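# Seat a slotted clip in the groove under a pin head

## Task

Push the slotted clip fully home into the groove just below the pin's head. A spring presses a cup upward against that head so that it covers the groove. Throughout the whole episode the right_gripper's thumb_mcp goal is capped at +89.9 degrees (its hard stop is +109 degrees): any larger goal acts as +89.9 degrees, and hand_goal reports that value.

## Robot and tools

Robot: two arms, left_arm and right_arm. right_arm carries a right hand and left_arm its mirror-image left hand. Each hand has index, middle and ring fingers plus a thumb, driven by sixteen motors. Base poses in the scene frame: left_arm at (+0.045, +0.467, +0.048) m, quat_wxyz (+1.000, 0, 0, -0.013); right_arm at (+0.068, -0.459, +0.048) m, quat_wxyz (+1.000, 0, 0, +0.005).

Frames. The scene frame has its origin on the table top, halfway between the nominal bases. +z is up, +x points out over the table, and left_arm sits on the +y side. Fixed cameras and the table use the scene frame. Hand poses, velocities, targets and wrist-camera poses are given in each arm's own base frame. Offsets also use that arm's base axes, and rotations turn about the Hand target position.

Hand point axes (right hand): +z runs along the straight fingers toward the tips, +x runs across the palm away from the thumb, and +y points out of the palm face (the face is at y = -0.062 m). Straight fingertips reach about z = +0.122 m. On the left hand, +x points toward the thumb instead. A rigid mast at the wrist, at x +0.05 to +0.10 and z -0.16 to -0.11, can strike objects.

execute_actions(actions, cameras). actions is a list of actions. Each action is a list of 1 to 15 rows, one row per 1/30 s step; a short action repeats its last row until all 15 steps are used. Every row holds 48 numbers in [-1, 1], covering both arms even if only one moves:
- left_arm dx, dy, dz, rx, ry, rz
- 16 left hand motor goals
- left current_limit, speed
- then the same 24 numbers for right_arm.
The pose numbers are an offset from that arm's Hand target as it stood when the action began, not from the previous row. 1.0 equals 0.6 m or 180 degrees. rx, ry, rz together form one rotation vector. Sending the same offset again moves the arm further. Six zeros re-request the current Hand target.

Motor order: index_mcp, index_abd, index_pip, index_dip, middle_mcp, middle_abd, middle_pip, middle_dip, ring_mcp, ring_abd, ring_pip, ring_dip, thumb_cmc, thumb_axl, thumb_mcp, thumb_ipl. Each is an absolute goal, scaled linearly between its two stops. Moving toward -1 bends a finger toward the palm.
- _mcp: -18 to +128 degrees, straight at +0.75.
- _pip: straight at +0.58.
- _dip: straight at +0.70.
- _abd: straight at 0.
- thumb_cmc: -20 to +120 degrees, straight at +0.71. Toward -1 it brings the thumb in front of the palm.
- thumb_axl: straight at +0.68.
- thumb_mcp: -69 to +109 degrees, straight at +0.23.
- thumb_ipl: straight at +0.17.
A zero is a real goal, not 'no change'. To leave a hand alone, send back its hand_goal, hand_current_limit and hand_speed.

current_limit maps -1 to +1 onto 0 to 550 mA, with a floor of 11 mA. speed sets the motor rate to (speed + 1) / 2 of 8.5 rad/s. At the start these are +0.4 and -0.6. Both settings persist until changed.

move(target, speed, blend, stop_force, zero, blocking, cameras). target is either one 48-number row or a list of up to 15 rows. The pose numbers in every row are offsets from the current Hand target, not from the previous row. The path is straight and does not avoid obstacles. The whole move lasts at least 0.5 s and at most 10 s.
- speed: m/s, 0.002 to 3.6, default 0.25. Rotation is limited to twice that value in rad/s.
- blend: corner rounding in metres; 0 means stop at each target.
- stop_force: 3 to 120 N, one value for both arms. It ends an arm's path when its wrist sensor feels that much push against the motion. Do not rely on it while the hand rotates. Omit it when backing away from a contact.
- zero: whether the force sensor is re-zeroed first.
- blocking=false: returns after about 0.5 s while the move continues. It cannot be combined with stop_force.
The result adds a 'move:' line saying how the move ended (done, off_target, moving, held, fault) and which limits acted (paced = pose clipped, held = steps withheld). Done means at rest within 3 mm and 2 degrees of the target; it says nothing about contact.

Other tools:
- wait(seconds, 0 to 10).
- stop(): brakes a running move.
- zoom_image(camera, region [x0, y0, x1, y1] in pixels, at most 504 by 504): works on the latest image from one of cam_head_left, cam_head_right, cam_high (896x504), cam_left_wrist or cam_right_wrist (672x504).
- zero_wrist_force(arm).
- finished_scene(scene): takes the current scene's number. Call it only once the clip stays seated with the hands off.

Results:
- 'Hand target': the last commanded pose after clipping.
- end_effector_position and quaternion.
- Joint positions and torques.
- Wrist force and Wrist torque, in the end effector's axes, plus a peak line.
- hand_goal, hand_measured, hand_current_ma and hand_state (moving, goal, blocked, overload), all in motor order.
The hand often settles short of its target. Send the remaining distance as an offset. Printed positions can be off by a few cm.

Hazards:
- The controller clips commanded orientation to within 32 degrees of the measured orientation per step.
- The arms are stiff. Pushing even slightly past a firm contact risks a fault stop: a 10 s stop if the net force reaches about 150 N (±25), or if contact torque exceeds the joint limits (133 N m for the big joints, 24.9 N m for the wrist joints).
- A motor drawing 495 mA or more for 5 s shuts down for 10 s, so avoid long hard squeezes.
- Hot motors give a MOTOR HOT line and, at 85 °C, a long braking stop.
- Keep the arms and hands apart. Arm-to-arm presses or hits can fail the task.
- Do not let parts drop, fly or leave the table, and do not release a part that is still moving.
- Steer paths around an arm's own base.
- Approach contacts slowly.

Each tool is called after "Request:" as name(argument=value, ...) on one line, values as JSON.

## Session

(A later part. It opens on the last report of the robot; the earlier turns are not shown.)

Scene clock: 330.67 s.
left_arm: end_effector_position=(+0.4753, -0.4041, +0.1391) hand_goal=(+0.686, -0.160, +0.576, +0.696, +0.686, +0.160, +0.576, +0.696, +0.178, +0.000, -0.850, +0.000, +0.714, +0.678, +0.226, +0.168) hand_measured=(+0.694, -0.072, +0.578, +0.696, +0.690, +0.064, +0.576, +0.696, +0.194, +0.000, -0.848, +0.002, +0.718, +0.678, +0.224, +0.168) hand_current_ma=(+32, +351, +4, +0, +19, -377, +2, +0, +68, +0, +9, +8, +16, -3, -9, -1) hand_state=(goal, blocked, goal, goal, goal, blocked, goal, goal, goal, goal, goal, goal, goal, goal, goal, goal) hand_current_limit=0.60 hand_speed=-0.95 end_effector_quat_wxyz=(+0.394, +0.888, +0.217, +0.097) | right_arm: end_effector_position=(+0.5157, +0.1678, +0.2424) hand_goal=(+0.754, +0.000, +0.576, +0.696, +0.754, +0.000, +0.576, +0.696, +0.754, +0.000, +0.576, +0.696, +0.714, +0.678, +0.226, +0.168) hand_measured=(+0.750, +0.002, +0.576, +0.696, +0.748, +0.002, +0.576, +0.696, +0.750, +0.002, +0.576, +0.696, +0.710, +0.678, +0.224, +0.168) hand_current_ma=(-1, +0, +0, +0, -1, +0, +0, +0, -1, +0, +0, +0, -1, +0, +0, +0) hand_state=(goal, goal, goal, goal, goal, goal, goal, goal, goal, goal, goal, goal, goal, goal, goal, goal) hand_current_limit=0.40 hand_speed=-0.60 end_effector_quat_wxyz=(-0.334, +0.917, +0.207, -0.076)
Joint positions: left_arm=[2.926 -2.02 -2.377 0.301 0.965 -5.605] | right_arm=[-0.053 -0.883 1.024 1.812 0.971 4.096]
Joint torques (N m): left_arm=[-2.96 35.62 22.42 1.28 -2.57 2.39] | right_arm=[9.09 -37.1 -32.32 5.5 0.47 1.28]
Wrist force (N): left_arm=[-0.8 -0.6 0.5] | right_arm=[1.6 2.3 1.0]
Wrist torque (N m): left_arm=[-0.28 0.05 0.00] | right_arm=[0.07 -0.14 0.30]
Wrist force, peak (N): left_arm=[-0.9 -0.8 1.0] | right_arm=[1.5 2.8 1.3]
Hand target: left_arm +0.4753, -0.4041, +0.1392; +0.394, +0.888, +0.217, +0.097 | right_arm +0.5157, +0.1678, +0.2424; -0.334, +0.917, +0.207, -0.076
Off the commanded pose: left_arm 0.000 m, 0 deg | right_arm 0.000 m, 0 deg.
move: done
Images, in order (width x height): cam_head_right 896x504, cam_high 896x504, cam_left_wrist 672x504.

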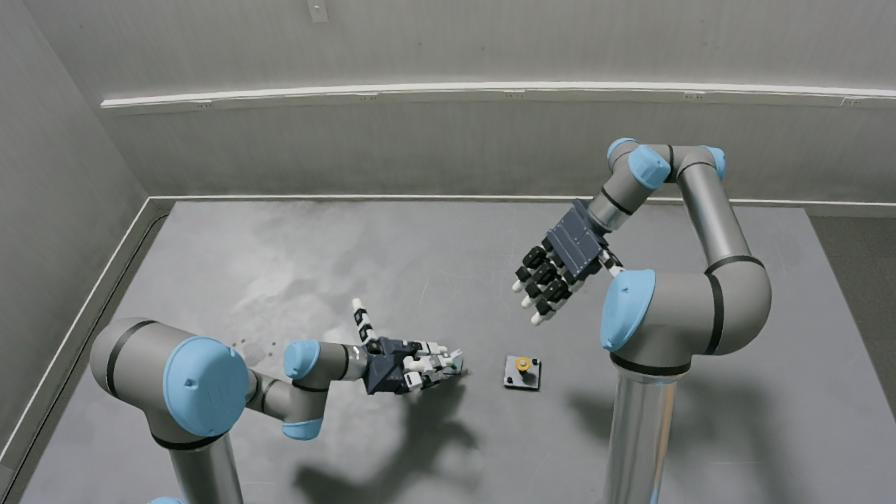

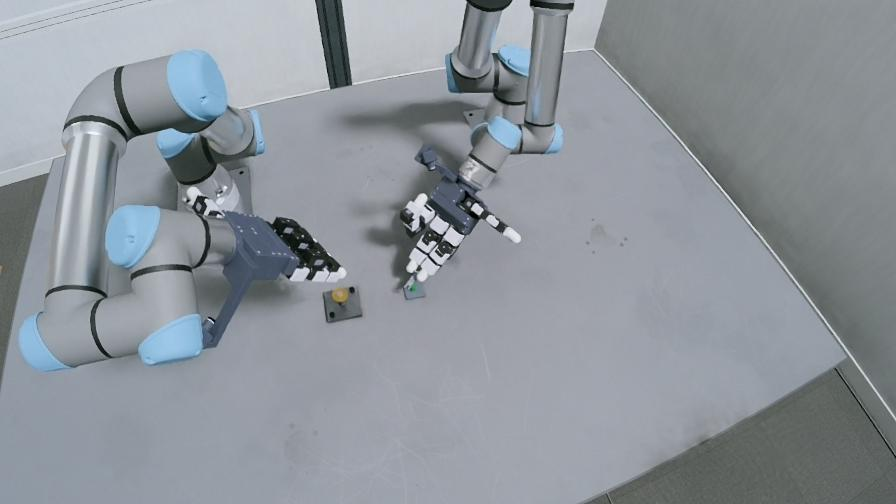

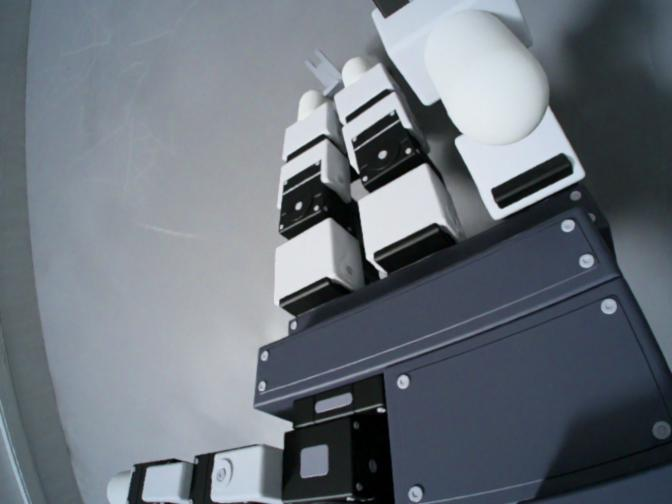

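Request:
move(target=[-0.0628,-0.1873,0.0167,-0.0234,-0.0152,-0.0611,0.685,-0.16,0.576,0.696,0.685,0.16,0.576,0.696,0.178,0,-0.85,0.0,0.714,0.678,0.226,0.168,0.6,-0.95,0,0,0,0,0,0,0.754,0,0.576,0.696,0.754,0,0.576,0.696,0.754,0,0.576,0.696,0.714,0.678,0.226,0.168,0.4,-0.6], speed=0.06, cameras=["cam_head_right","cam_left_wrist","cam_high","cam_head_left"])

Request:
zoom_image(camera="cam_left_wrist", region=[280, 20, 380, 95])

Request:
zoom_image(camera="cam_head_right", region=[480, 335, 550, 395])

Request:
zoom_image(camera="cam_head_left", region=[440, 335, 560, 405])

Request:
zoom_image(camera="cam_high", region=[310, 260, 390, 330])

Scene clock: 376.93 s.
left_arm: end_effector_position=(+0.4376, -0.5164, +0.1492) hand_goal=(+0.686, -0.160, +0.576, +0.696, +0.686, +0.160, +0.576, +0.696, +0.178, +0.000, -0.850, +0.000, +0.714, +0.678, +0.226, +0.168) hand_measured=(+0.694, -0.072, +0.578, +0.696, +0.692, +0.064, +0.576, +0.696, +0.194, +0.000, -0.848, +0.002, +0.718, +0.678, +0.224, +0.168) hand_current_ma=(+34, +350, +5, +0, +21, -377, +2, +0, +68, +0, +9, +8, +17, -3, -9, -1) hand_state=(goal, blocked, goal, goal, goal, blocked, goal, goal, goal, goal, goal, goal, goal, goal, goal, goal) hand_current_limit=0.60 hand_speed=-0.95 end_effector_quat_wxyz=(+0.439, +0.887, +0.125, +0.072) | right_arm: end_effector_position=(+0.5157, +0.1678, +0.2424) hand_goal=(+0.754, +0.000, +0.576, +0.696, +0.754, +0.000, +0.576, +0.696, +0.754, +0.000, +0.576, +0.696, +0.714, +0.678, +0.226, +0.168) hand_measured=(+0.750, +0.002, +0.576, +0.696, +0.748, +0.002, +0.576, +0.696, +0.750, +0.002, +0.576, +0.696, +0.710, +0.678, +0.224, +0.168) hand_current_ma=(-1, +0, +0, +0, -1, +0, +0, +0, -1, +0, +0, +0, -1, +0, +0, +0) hand_state=(goal, goal, goal, goal, goal, goal, goal, goal, goal, goal, goal, goal, goal, goal, goal, goal) hand_current_limit=0.40 hand_speed=-0.60 end_effector_quat_wxyz=(-0.334, +0.917, +0.207, -0.076)
Joint positions: left_arm=[2.727 -2.132 -2.223 0.356 0.926 -5.654] | right_arm=[-0.053 -0.883 1.024 1.812 0.971 4.096]
Joint torques (N m): left_arm=[-7.54 27.18 24.53 4.53 -2.55 -2.65] | right_arm=[9.87 -37.17 -32.26 5.35 0.52 1.21]
Wrist force (N): left_arm=[-0.7 -0.7 0.0] | right_arm=[1.2 2.4 1.4]
Wrist torque (N m): left_arm=[-0.25 0.01 0.08] | right_arm=[0.06 -0.09 0.27]
Wrist force, peak (N): left_arm=[-1.2 -0.7 1.0] | right_arm=[1.8 2.6 1.2]
Hand target: left_arm +0.4376, -0.5165, +0.1492; +0.439, +0.887, +0.125, +0.072 | right_arm +0.5157, +0.1678, +0.2424; -0.334, +0.917, +0.207, -0.076
Off the commanded pose: left_arm 0.000 m, 0 deg | right_arm 0.000 m, 0 deg.
move: done
Images, in order (width x height): cam_head_left 896x504, cam_head_right 896x504, cam_high 896x504, cam_left_wrist 672x504.

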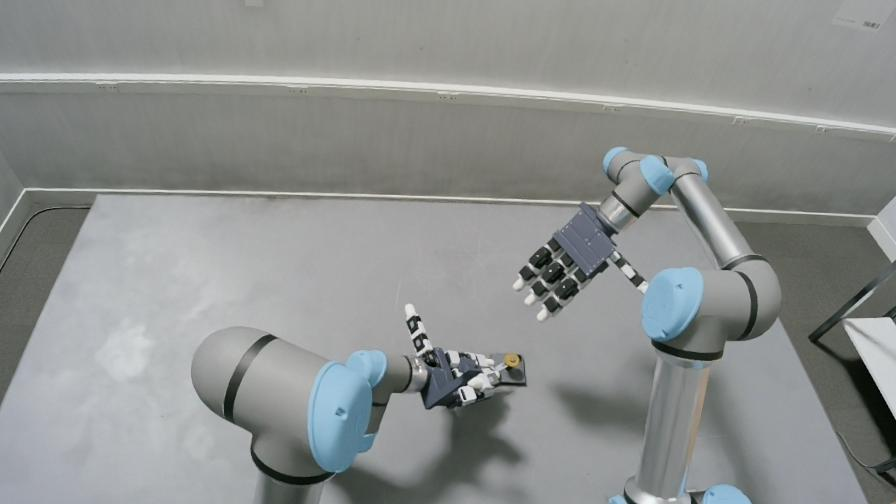

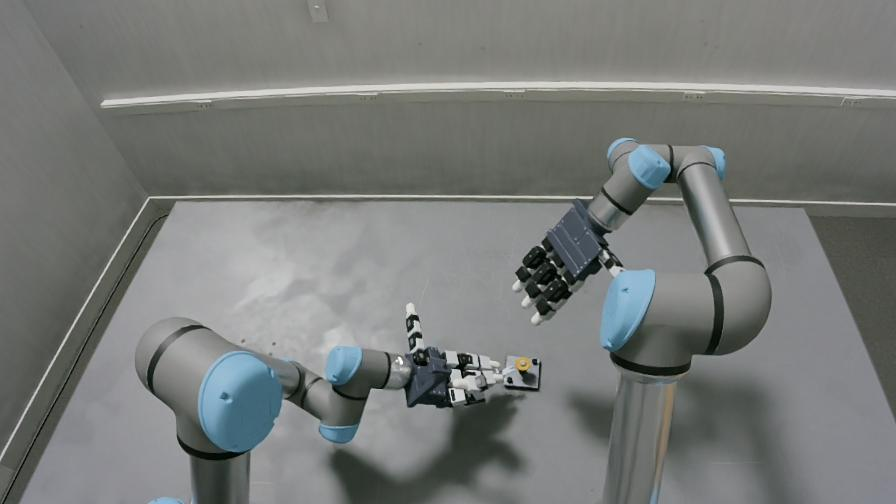

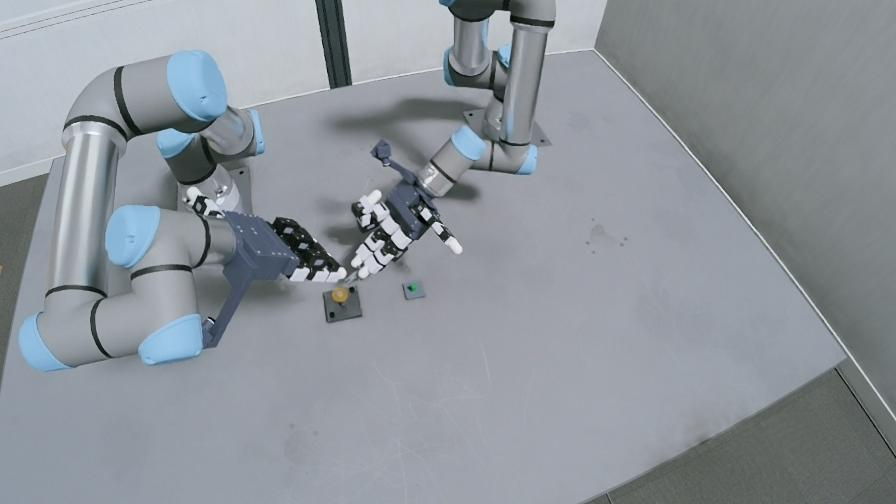

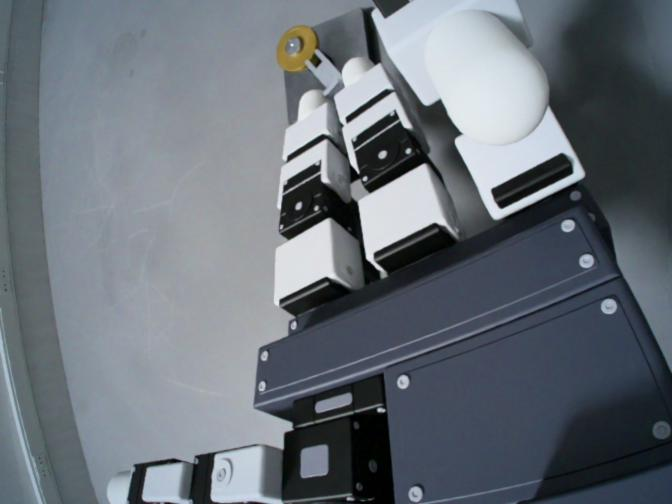

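Scaled by 5.040 from the camera's 672x504 image, which has a finer 960x720 frame.

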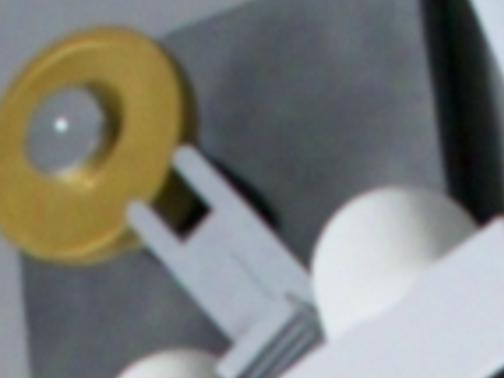

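Scaled by 7.200.

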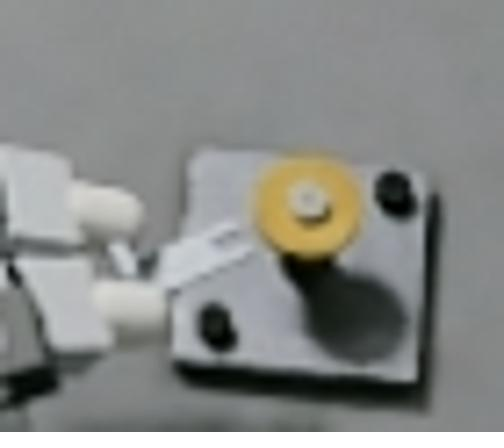

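Scaled by 4.200.

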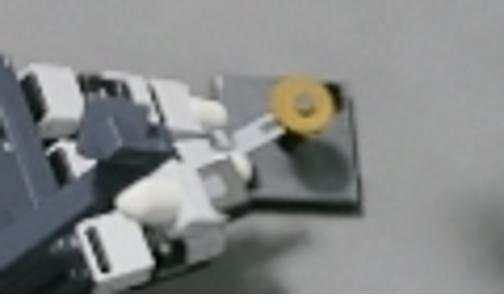

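Scaled by 6.300.

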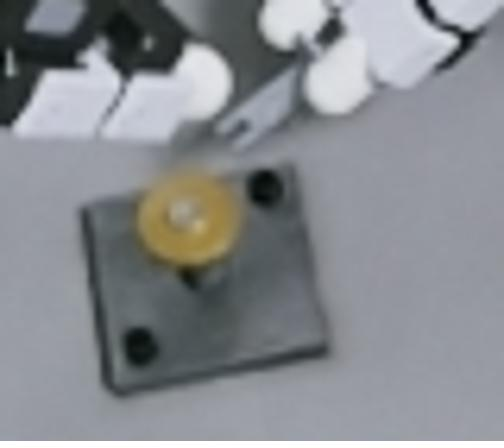

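Request:
move(target=[0.0089,0.0046,-0.0217,0,0,0,0.685,-0.16,0.576,0.696,0.685,0.16,0.576,0.696,0.178,0,-0.85,0.0,0.714,0.678,0.226,0.168,0.6,-0.95,0,0,0,0,0,0,0.754,0,0.576,0.696,0.754,0,0.576,0.696,0.754,0,0.576,0.696,0.714,0.678,0.226,0.168,0.4,-0.6], speed=0.03, cameras=["cam_head_right","cam_left_wrist","cam_high","cam_head_left"])

Request:
zoom_image(camera="cam_left_wrist", region=[280, 20, 380, 95])

Request:
zoom_image(camera="cam_head_right", region=[490, 345, 546, 393])

Request:
zoom_image(camera="cam_head_left", region=[480, 345, 536, 393])

Request:
zoom_image(camera="cam_high", region=[316, 262, 372, 310])

Scene clock: 395.17 s.
left_arm: end_effector_position=(+0.4429, -0.5137, +0.1363) hand_goal=(+0.686, -0.160, +0.576, +0.696, +0.686, +0.160, +0.576, +0.696, +0.178, +0.000, -0.850, +0.000, +0.714, +0.678, +0.226, +0.168) hand_measured=(+0.694, -0.072, +0.578, +0.696, +0.692, +0.064, +0.576, +0.696, +0.194, +0.000, -0.848, +0.002, +0.718, +0.678, +0.224, +0.168) hand_current_ma=(+35, +350, +5, +0, +21, -377, +2, +0, +68, +0, +9, +8, +18, -3, -9, -1) hand_state=(goal, blocked, goal, goal, goal, blocked, goal, goal, goal, goal, goal, goal, goal, goal, goal, goal) hand_current_limit=0.60 hand_speed=-0.95 end_effector_quat_wxyz=(+0.439, +0.887, +0.125, +0.072) | right_arm: end_effector_position=(+0.5157, +0.1678, +0.2424) hand_goal=(+0.754, +0.000, +0.576, +0.696, +0.754, +0.000, +0.576, +0.696, +0.754, +0.000, +0.576, +0.696, +0.714, +0.678, +0.226, +0.168) hand_measured=(+0.750, +0.002, +0.576, +0.696, +0.748, +0.002, +0.576, +0.696, +0.750, +0.002, +0.576, +0.696, +0.710, +0.678, +0.224, +0.168) hand_current_ma=(-1, +0, +0, +0, -1, +0, +0, +0, -1, +0, +0, +0, -1, +0, +0, +0) hand_state=(goal, goal, goal, goal, goal, goal, goal, goal, goal, goal, goal, goal, goal, goal, goal, goal) hand_current_limit=0.40 hand_speed=-0.60 end_effector_quat_wxyz=(-0.334, +0.917, +0.207, -0.076)
Joint positions: left_arm=[2.738 -2.169 -2.216 0.38 0.919 -5.644] | right_arm=[-0.053 -0.883 1.024 1.812 0.971 4.096]
Joint torques (N m): left_arm=[11.72 29.61 24.7 4.3 -2.89 2.55] | right_arm=[9.61 -37.61 -32.24 5.39 0.41 1.06]
Wrist force (N): left_arm=[-0.8 -0.5 0.3] | right_arm=[1.1 2.4 1.3]
Wrist torque (N m): left_arm=[-0.24 0.01 0.00] | right_arm=[0.07 -0.08 0.26]
Wrist force, peak (N): left_arm=[-1.4 -0.4 0.3] | right_arm=[1.5 2.8 1.2]
Hand target: left_arm +0.4429, -0.5137, +0.1362; +0.439, +0.887, +0.125, +0.072 | right_arm +0.5157, +0.1678, +0.2424; -0.334, +0.917, +0.207, -0.076
Off the commanded pose: left_arm 0.000 m, 0 deg | right_arm 0.000 m, 0 deg.
move: done
Images, in order (width x height): cam_head_left 896x504, cam_head_right 896x504, cam_high 896x504, cam_left_wrist 672x504.

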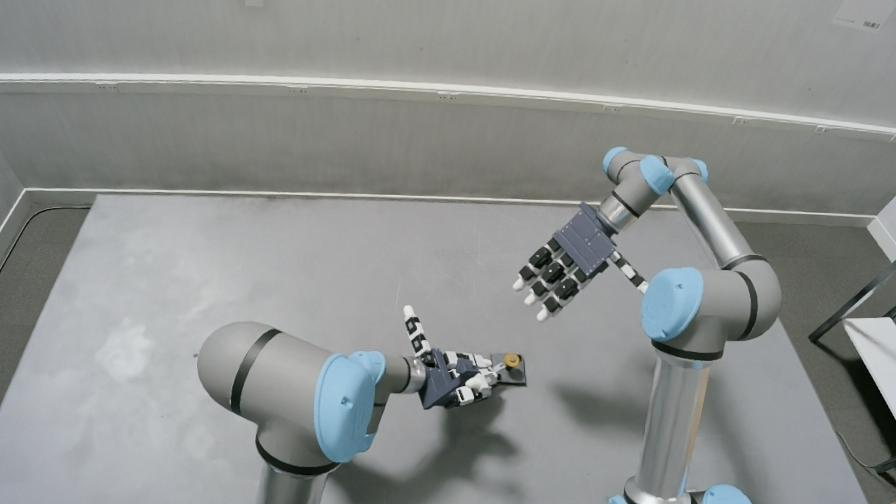

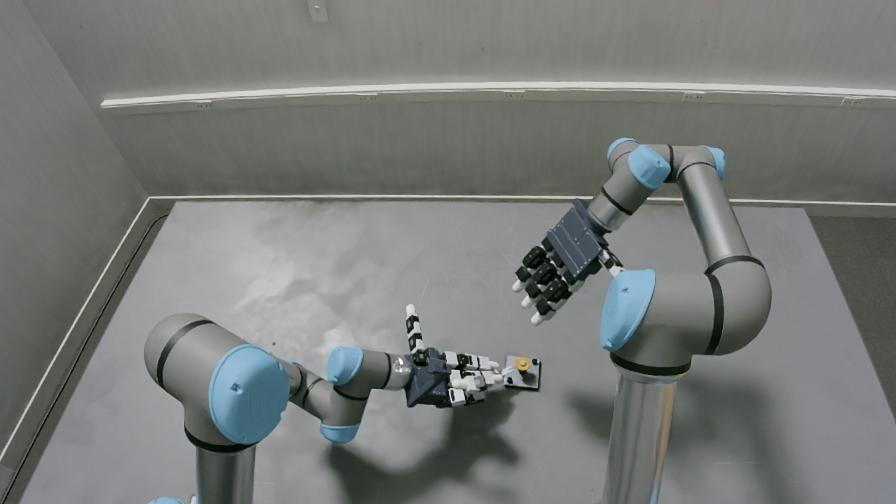

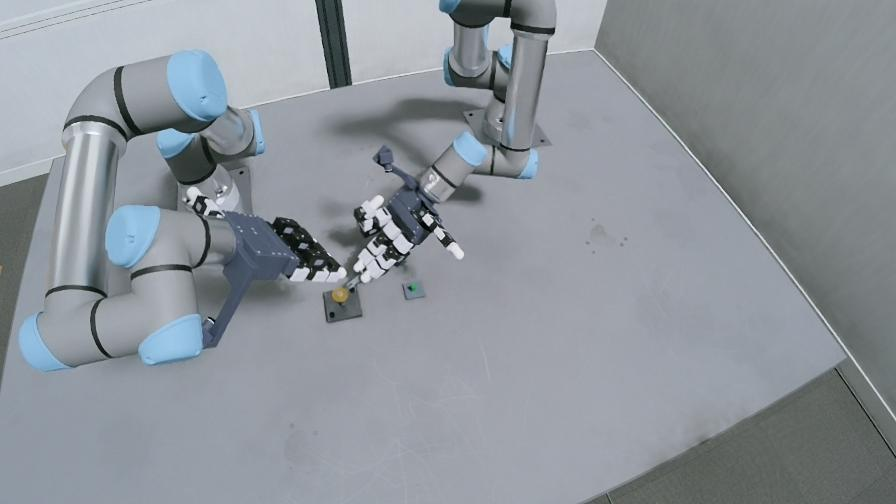

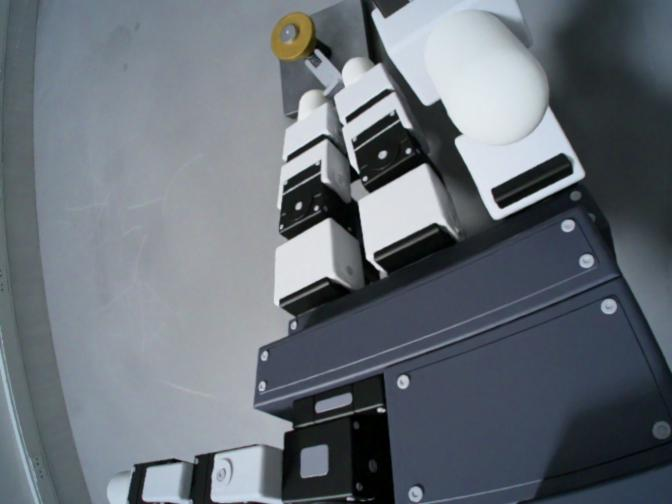

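Scaled by 5.040 from the camera's 672x504 image, which has a finer 960x720 frame.

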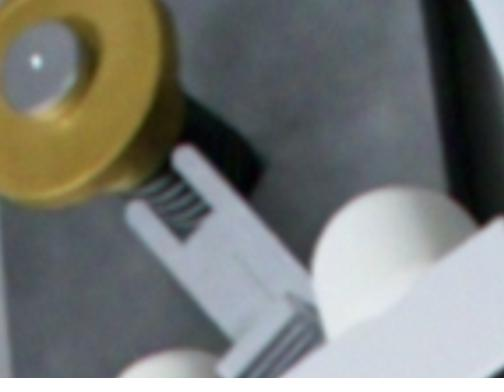

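Scaled by 9.000.

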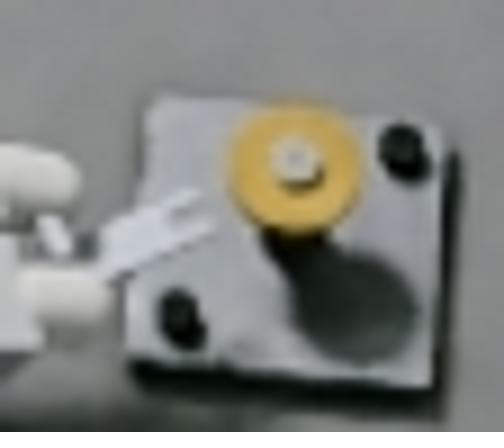

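Scaled by 9.000.

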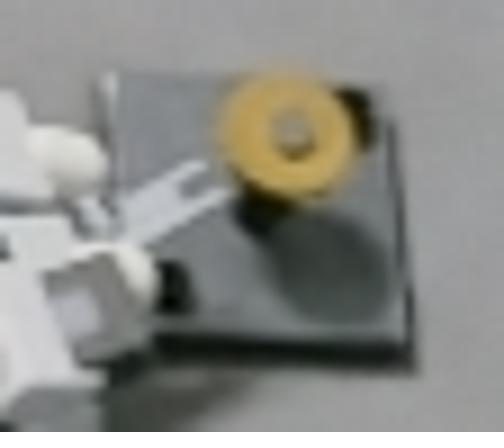

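Scaled by 9.000.

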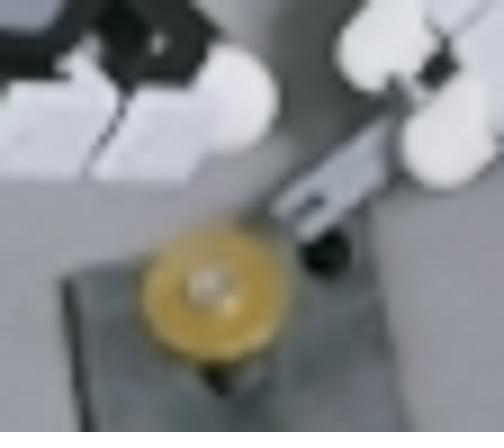

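Request:
move(target=[0.00737,-0.01111,-0.005,0,0,0,0.685,-0.16,0.576,0.696,0.685,0.16,0.576,0.696,0.178,0,-0.85,0.0,0.714,0.678,0.226,0.168,0.6,-0.95,0,0,0,0,0,0,0.754,0,0.576,0.696,0.754,0,0.576,0.696,0.754,0,0.576,0.696,0.714,0.678,0.226,0.168,0.4,-0.6], speed=0.03, stop_force=4, cameras=["cam_head_right","cam_left_wrist","cam_high","cam_head_left"])

Request:
zoom_image(camera="cam_left_wrist", region=[280, 20, 350, 90])

Request:
zoom_image(camera="cam_head_right", region=[496, 350, 536, 386])

Request:
zoom_image(camera="cam_high", region=[326, 270, 366, 306])

Scene clock: 448.27 s.
left_arm: end_effector_position=(+0.4474, -0.5204, +0.1332) hand_goal=(+0.686, -0.160, +0.576, +0.696, +0.686, +0.160, +0.576, +0.696, +0.178, +0.000, -0.850, +0.000, +0.714, +0.678, +0.226, +0.168) hand_measured=(+0.694, -0.072, +0.578, +0.696, +0.692, +0.064, +0.576, +0.696, +0.194, +0.000, -0.848, +0.002, +0.718, +0.678, +0.224, +0.168) hand_current_ma=(+35, +350, +5, +0, +21, -377, +2, +0, +68, +0, +8, +8, +18, -3, -9, -1) hand_state=(goal, blocked, goal, goal, goal, blocked, goal, goal, goal, goal, goal, goal, goal, goal, goal, goal) hand_current_limit=0.60 hand_speed=-0.95 end_effector_quat_wxyz=(+0.439, +0.887, +0.125, +0.072) | right_arm: end_effector_position=(+0.5157, +0.1678, +0.2424) hand_goal=(+0.754, +0.000, +0.576, +0.696, +0.754, +0.000, +0.576, +0.696, +0.754, +0.000, +0.576, +0.696, +0.714, +0.678, +0.226, +0.168) hand_measured=(+0.750, +0.002, +0.576, +0.696, +0.748, +0.002, +0.576, +0.696, +0.750, +0.002, +0.576, +0.696, +0.710, +0.678, +0.224, +0.168) hand_current_ma=(-1, +0, +0, +0, -1, +0, +0, +0, -1, +0, +0, +0, -1, +0, +0, +0) hand_state=(goal, goal, goal, goal, goal, goal, goal, goal, goal, goal, goal, goal, goal, goal, goal, goal) hand_current_limit=0.40 hand_speed=-0.60 end_effector_quat_wxyz=(-0.334, +0.917, +0.207, -0.076)
Joint positions: left_arm=[2.728 -2.187 -2.192 0.379 0.926 -5.653] | right_arm=[-0.053 -0.883 1.024 1.812 0.971 4.096]
Joint torques (N m): left_arm=[-7.35 30.53 23.78 1.11 0.74 -2.77] | right_arm=[10.08 -37.41 -32.28 5.41 0.27 1]
Wrist force (N): left_arm=[-0.9 -0.3 0.5] | right_arm=[1.5 2.3 1.5]
Wrist torque (N m): left_arm=[-0.22 0.04 0.06] | right_arm=[0.03 -0.13 0.29]
Wrist force, peak (N): left_arm=[-1.3 -0.6 0.4] | right_arm=[1.6 2.7 1.3]
Hand target: left_arm +0.4474, -0.5204, +0.1332; +0.439, +0.887, +0.125, +0.072 | right_arm +0.5157, +0.1678, +0.2424; -0.334, +0.917, +0.207, -0.076
Off the commanded pose: left_arm 0.000 m, 0 deg | right_arm 0.000 m, 0 deg.
move: done
Images, in order (width x height): cam_head_left 896x504, cam_head_right 896x504, cam_high 896x504, cam_left_wrist 672x504.

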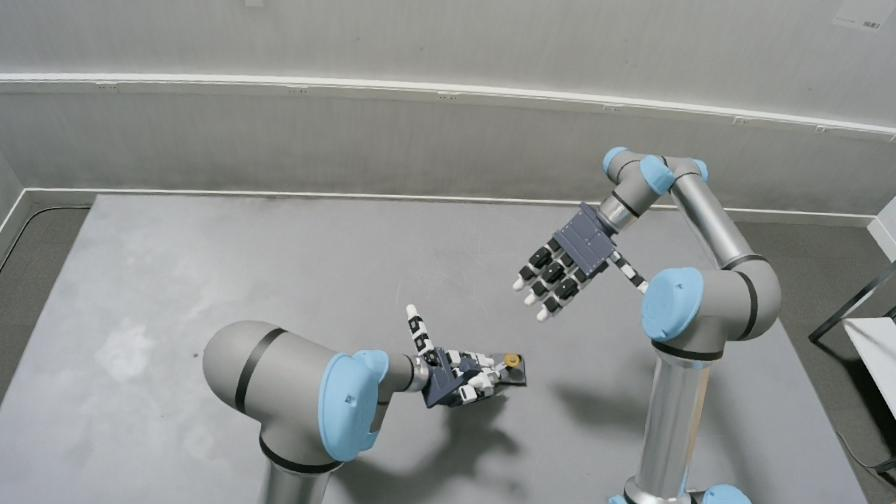

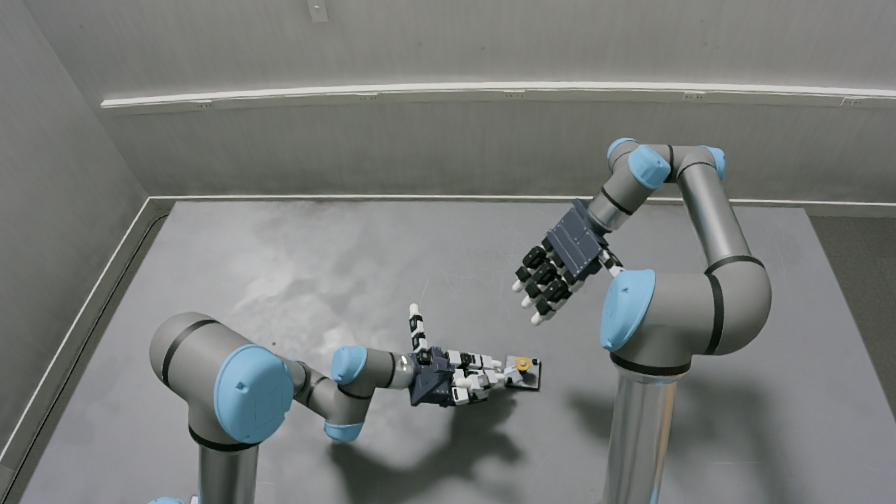

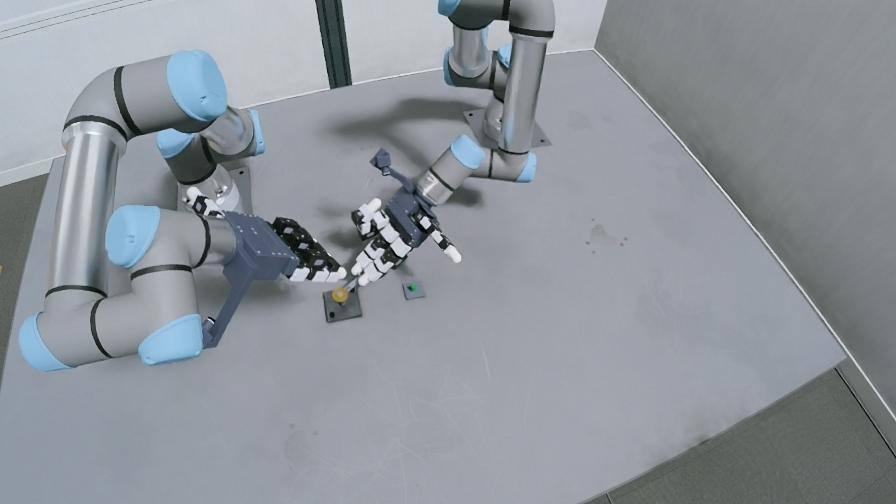

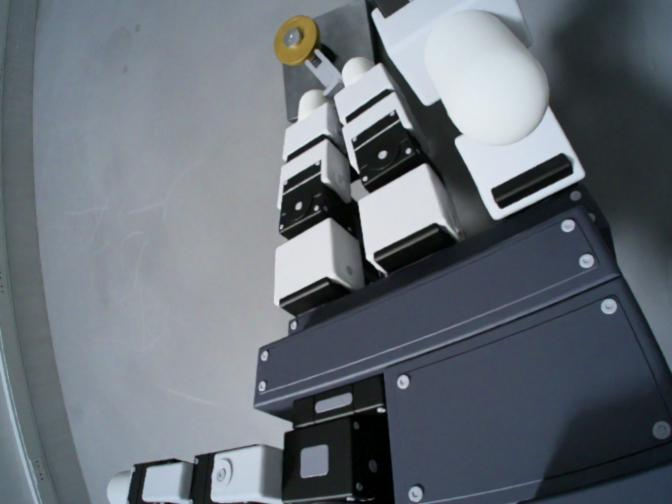

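Scaled by 7.200 from the camera's 672x504 image, which has a finer 960x720 frame.

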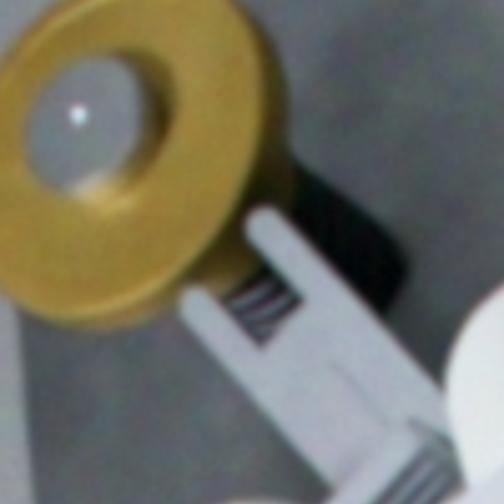

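Scaled by 12.600.

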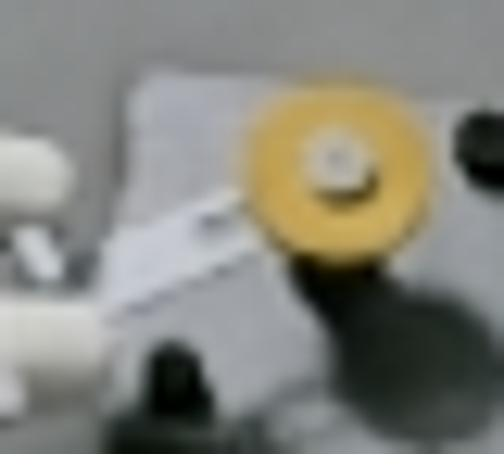

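Scaled by 12.600.

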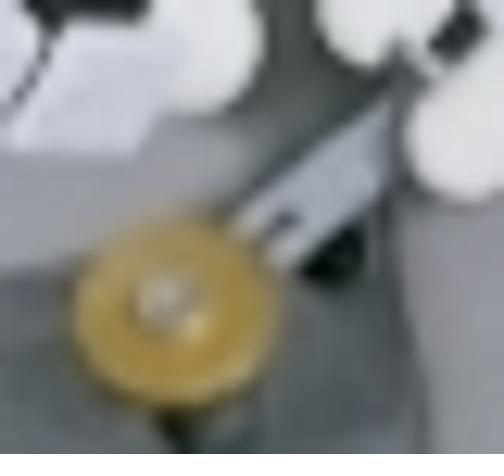

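Request:
move(target=[[0,0,-0.0028,0,0,0,0.685,-0.16,0.576,0.696,0.685,0.16,0.576,0.696,0.178,0,-0.85,0.0,0.714,0.678,0.226,0.168,0.6,-0.95,0,0,0,0,0,0,0.2055,-0.074,0.576,0.696,0.2055,0.074,0.576,0.696,0.16,0,0.576,0.696,0.714,0.678,0.226,0.168,0.6,-0.4],[0,0,-0.0028,0,0,0,0.685,-0.16,0.576,0.696,0.685,0.16,0.576,0.696,0.178,0,-0.85,0.0,0.714,0.678,0.226,0.168,0.6,-0.95,-0.076,0.1323,-0.1373,0,0,0,0.2055,-0.074,0.576,0.696,0.2055,0.074,0.576,0.696,0.16,0,0.576,0.696,0.714,0.678,0.226,0.168,0.6,-0.4],[0,0,-0.0028,0,0,0,0.685,-0.16,0.576,0.696,0.685,0.16,0.576,0.696,0.178,0,-0.85,0.0,0.714,0.678,0.226,0.168,0.6,-0.95,-0.076,0.1323,-0.229,0,0,0,0.2055,-0.074,0.576,0.696,0.2055,0.074,0.576,0.696,0.16,0,0.576,0.696,0.714,0.678,0.226,0.168,0.6,-0.4]], speed=[0.08,0.12,0.06], cameras=["cam_head_right","cam_left_wrist","cam_high","cam_head_left"])

Request:
zoom_image(camera="cam_left_wrist", region=[270, 0, 370, 100])

Request:
zoom_image(camera="cam_head_right", region=[480, 330, 560, 400])

Request:
zoom_image(camera="cam_head_left", region=[470, 330, 550, 400])

Request:
zoom_image(camera="cam_high", region=[306, 250, 386, 320])

Scene clock: 473.07 s.
left_arm: end_effector_position=(+0.4474, -0.5204, +0.1315) hand_goal=(+0.686, -0.160, +0.576, +0.696, +0.686, +0.160, +0.576, +0.696, +0.178, +0.000, -0.850, +0.000, +0.714, +0.678, +0.226, +0.168) hand_measured=(+0.694, -0.072, +0.578, +0.696, +0.692, +0.064, +0.576, +0.696, +0.194, +0.000, -0.848, +0.002, +0.718, +0.678, +0.224, +0.168) hand_current_ma=(+35, +350, +5, +0, +21, -377, +2, +0, +68, +0, +8, +8, +18, -3, -9, -1) hand_state=(goal, blocked, goal, goal, goal, blocked, goal, goal, goal, goal, goal, goal, goal, goal, goal, goal) hand_current_limit=0.60 hand_speed=-0.95 end_effector_quat_wxyz=(+0.439, +0.887, +0.125, +0.072) | right_arm: end_effector_position=(+0.4701, +0.2472, +0.1051) hand_goal=(+0.206, -0.074, +0.576, +0.696, +0.206, +0.074, +0.576, +0.696, +0.160, +0.000, +0.576, +0.696, +0.714, +0.678, +0.226, +0.168) hand_measured=(+0.206, -0.070, +0.576, +0.696, +0.206, +0.070, +0.576, +0.696, +0.162, +0.002, +0.576, +0.696, +0.710, +0.678, +0.224, +0.168) hand_current_ma=(+0, +0, +0, +0, +0, -1, +0, +0, +0, +0, +0, +0, -1, +0, +0, +0) hand_state=(goal, goal, goal, goal, goal, goal, goal, goal, goal, goal, goal, goal, goal, goal, goal, goal) hand_current_limit=0.60 hand_speed=-0.40 end_effector_quat_wxyz=(-0.334, +0.917, +0.207, -0.076)
Joint positions: left_arm=[2.728 -2.191 -2.192 0.383 0.926 -5.653] | right_arm=[0.092 -0.84 1.291 1.402 0.923 4.265]
Joint torques (N m): left_arm=[-7.33 31.2 23.96 4.31 0.71 -2.33] | right_arm=[11.2 -35.93 -2.83 0.3 -2.78 1.56]
Wrist force (N): left_arm=[-1.0 -0.3 0.5] | right_arm=[1.6 2.3 1.4]
Wrist torque (N m): left_arm=[-0.23 0.03 0.06] | right_arm=[0.16 -0.14 0.30]
Wrist force, peak (N): left_arm=[-1.5 -0.5 0.5] | right_arm=[1.4 3.3 1.0]
Hand target: left_arm +0.4474, -0.5204, +0.1315; +0.439, +0.887, +0.125, +0.072 | right_arm +0.4701, +0.2472, +0.1050; -0.334, +0.917, +0.207, -0.076
Off the commanded pose: left_arm 0.000 m, 0 deg | right_arm 0.000 m, 0 deg.
move: done
Images, in order (width x height): cam_head_left 896x504, cam_head_right 896x504, cam_high 896x504, cam_left_wrist 672x504.

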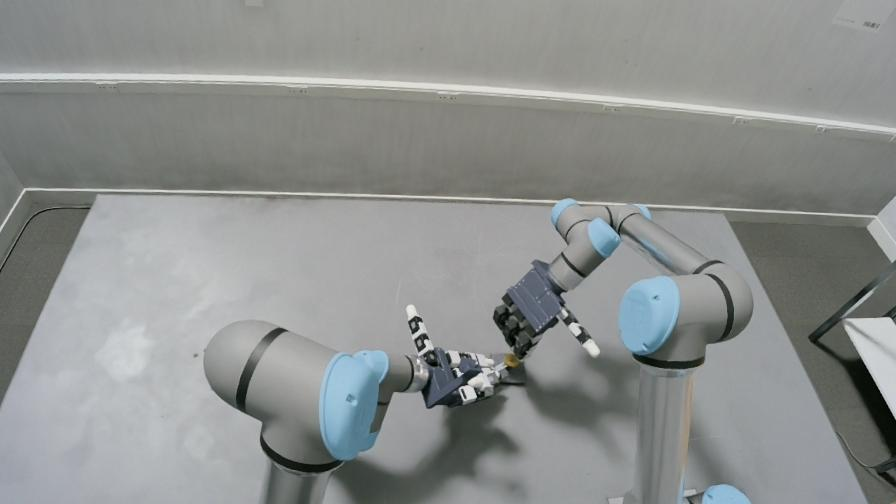

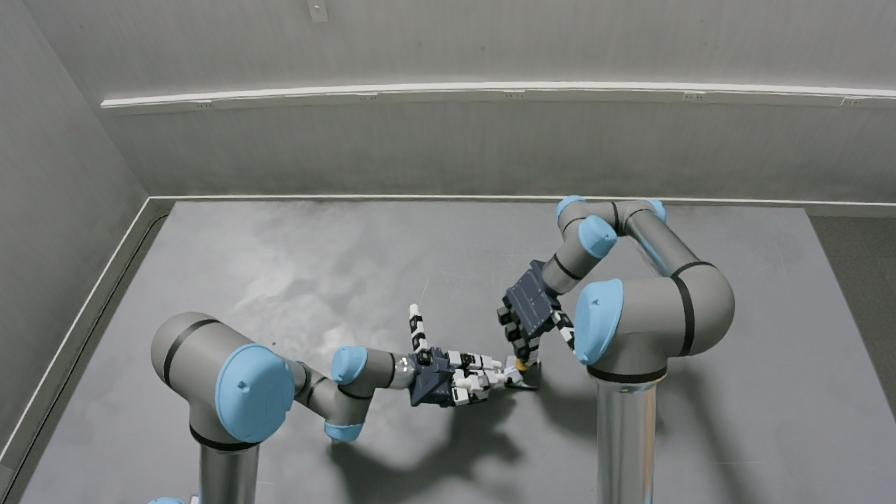

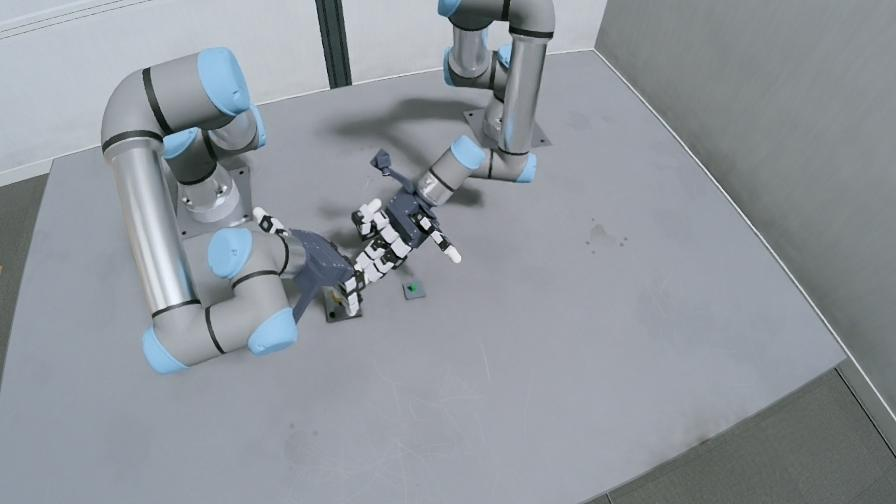

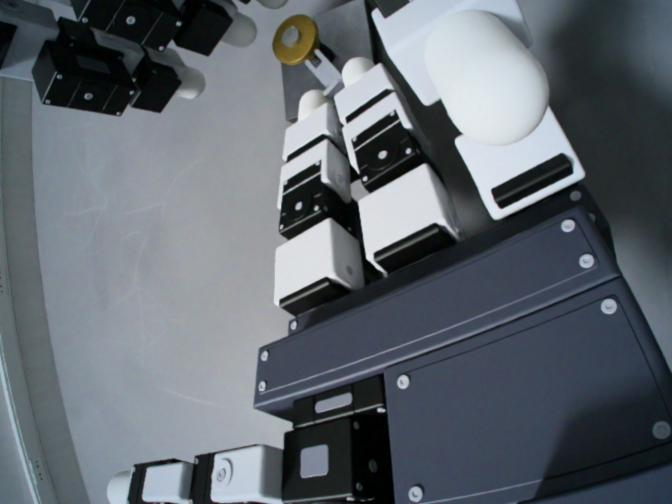

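Scaled by 5.040 from the camera's 672x504 image, which has a finer 960x720 frame.

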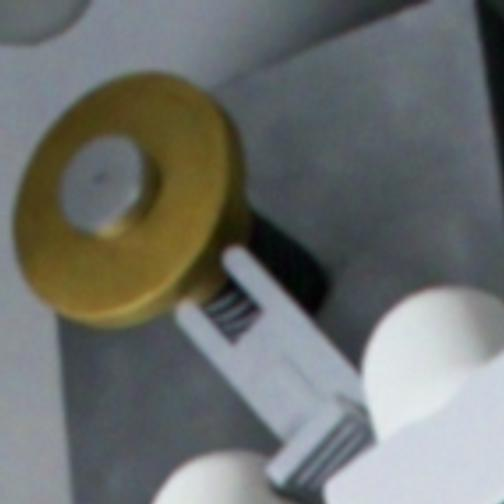

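Scaled by 6.300.

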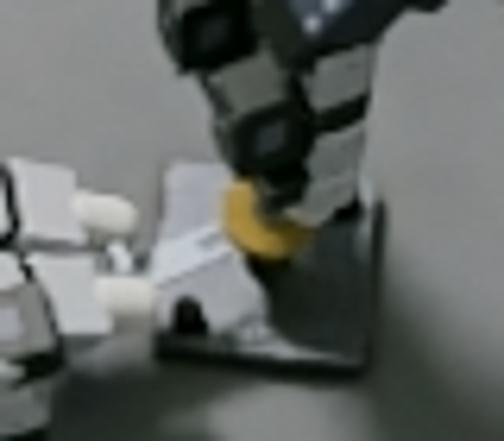

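Scaled by 6.300.

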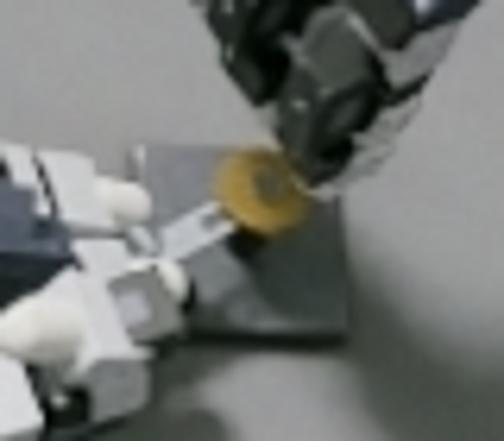

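Scaled by 6.300.

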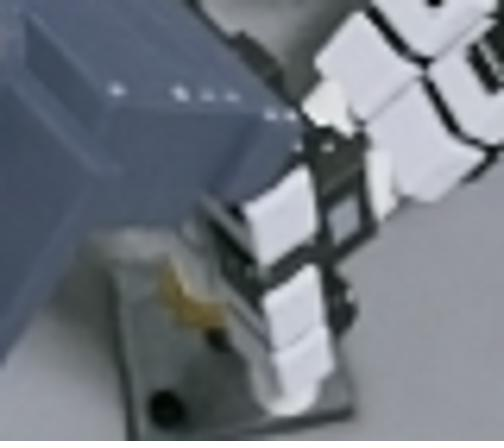

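Request:
zoom_image(camera="cam_left_wrist", region=[150, 0, 350, 150])

Request:
zoom_image(camera="cam_head_right", region=[500, 320, 550, 385])

Request:
zoom_image(camera="cam_head_left", region=[490, 320, 550, 385])

Scaled by 2.520 from the camera's 672x504 image, which has a finer 960x720 frame.

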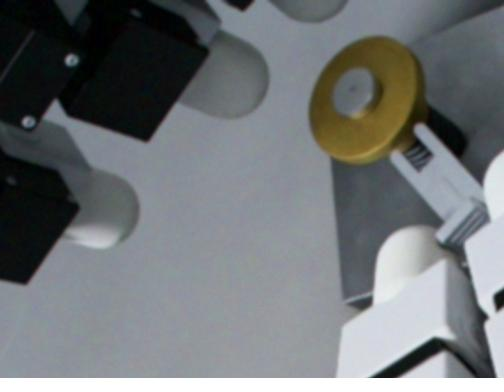

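Scaled by 7.754.

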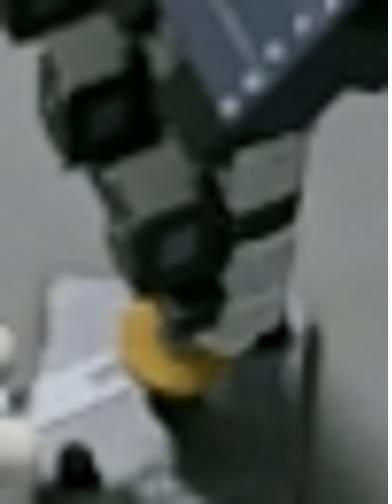

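Scaled by 7.754.

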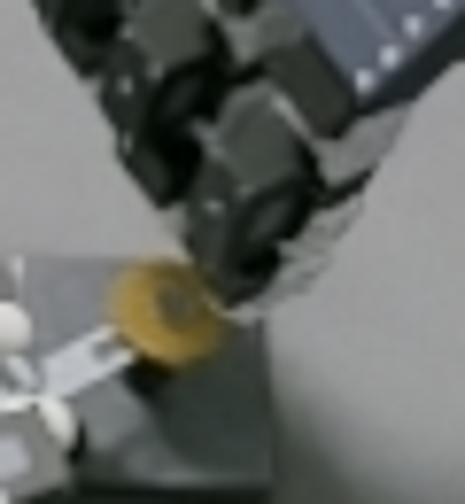

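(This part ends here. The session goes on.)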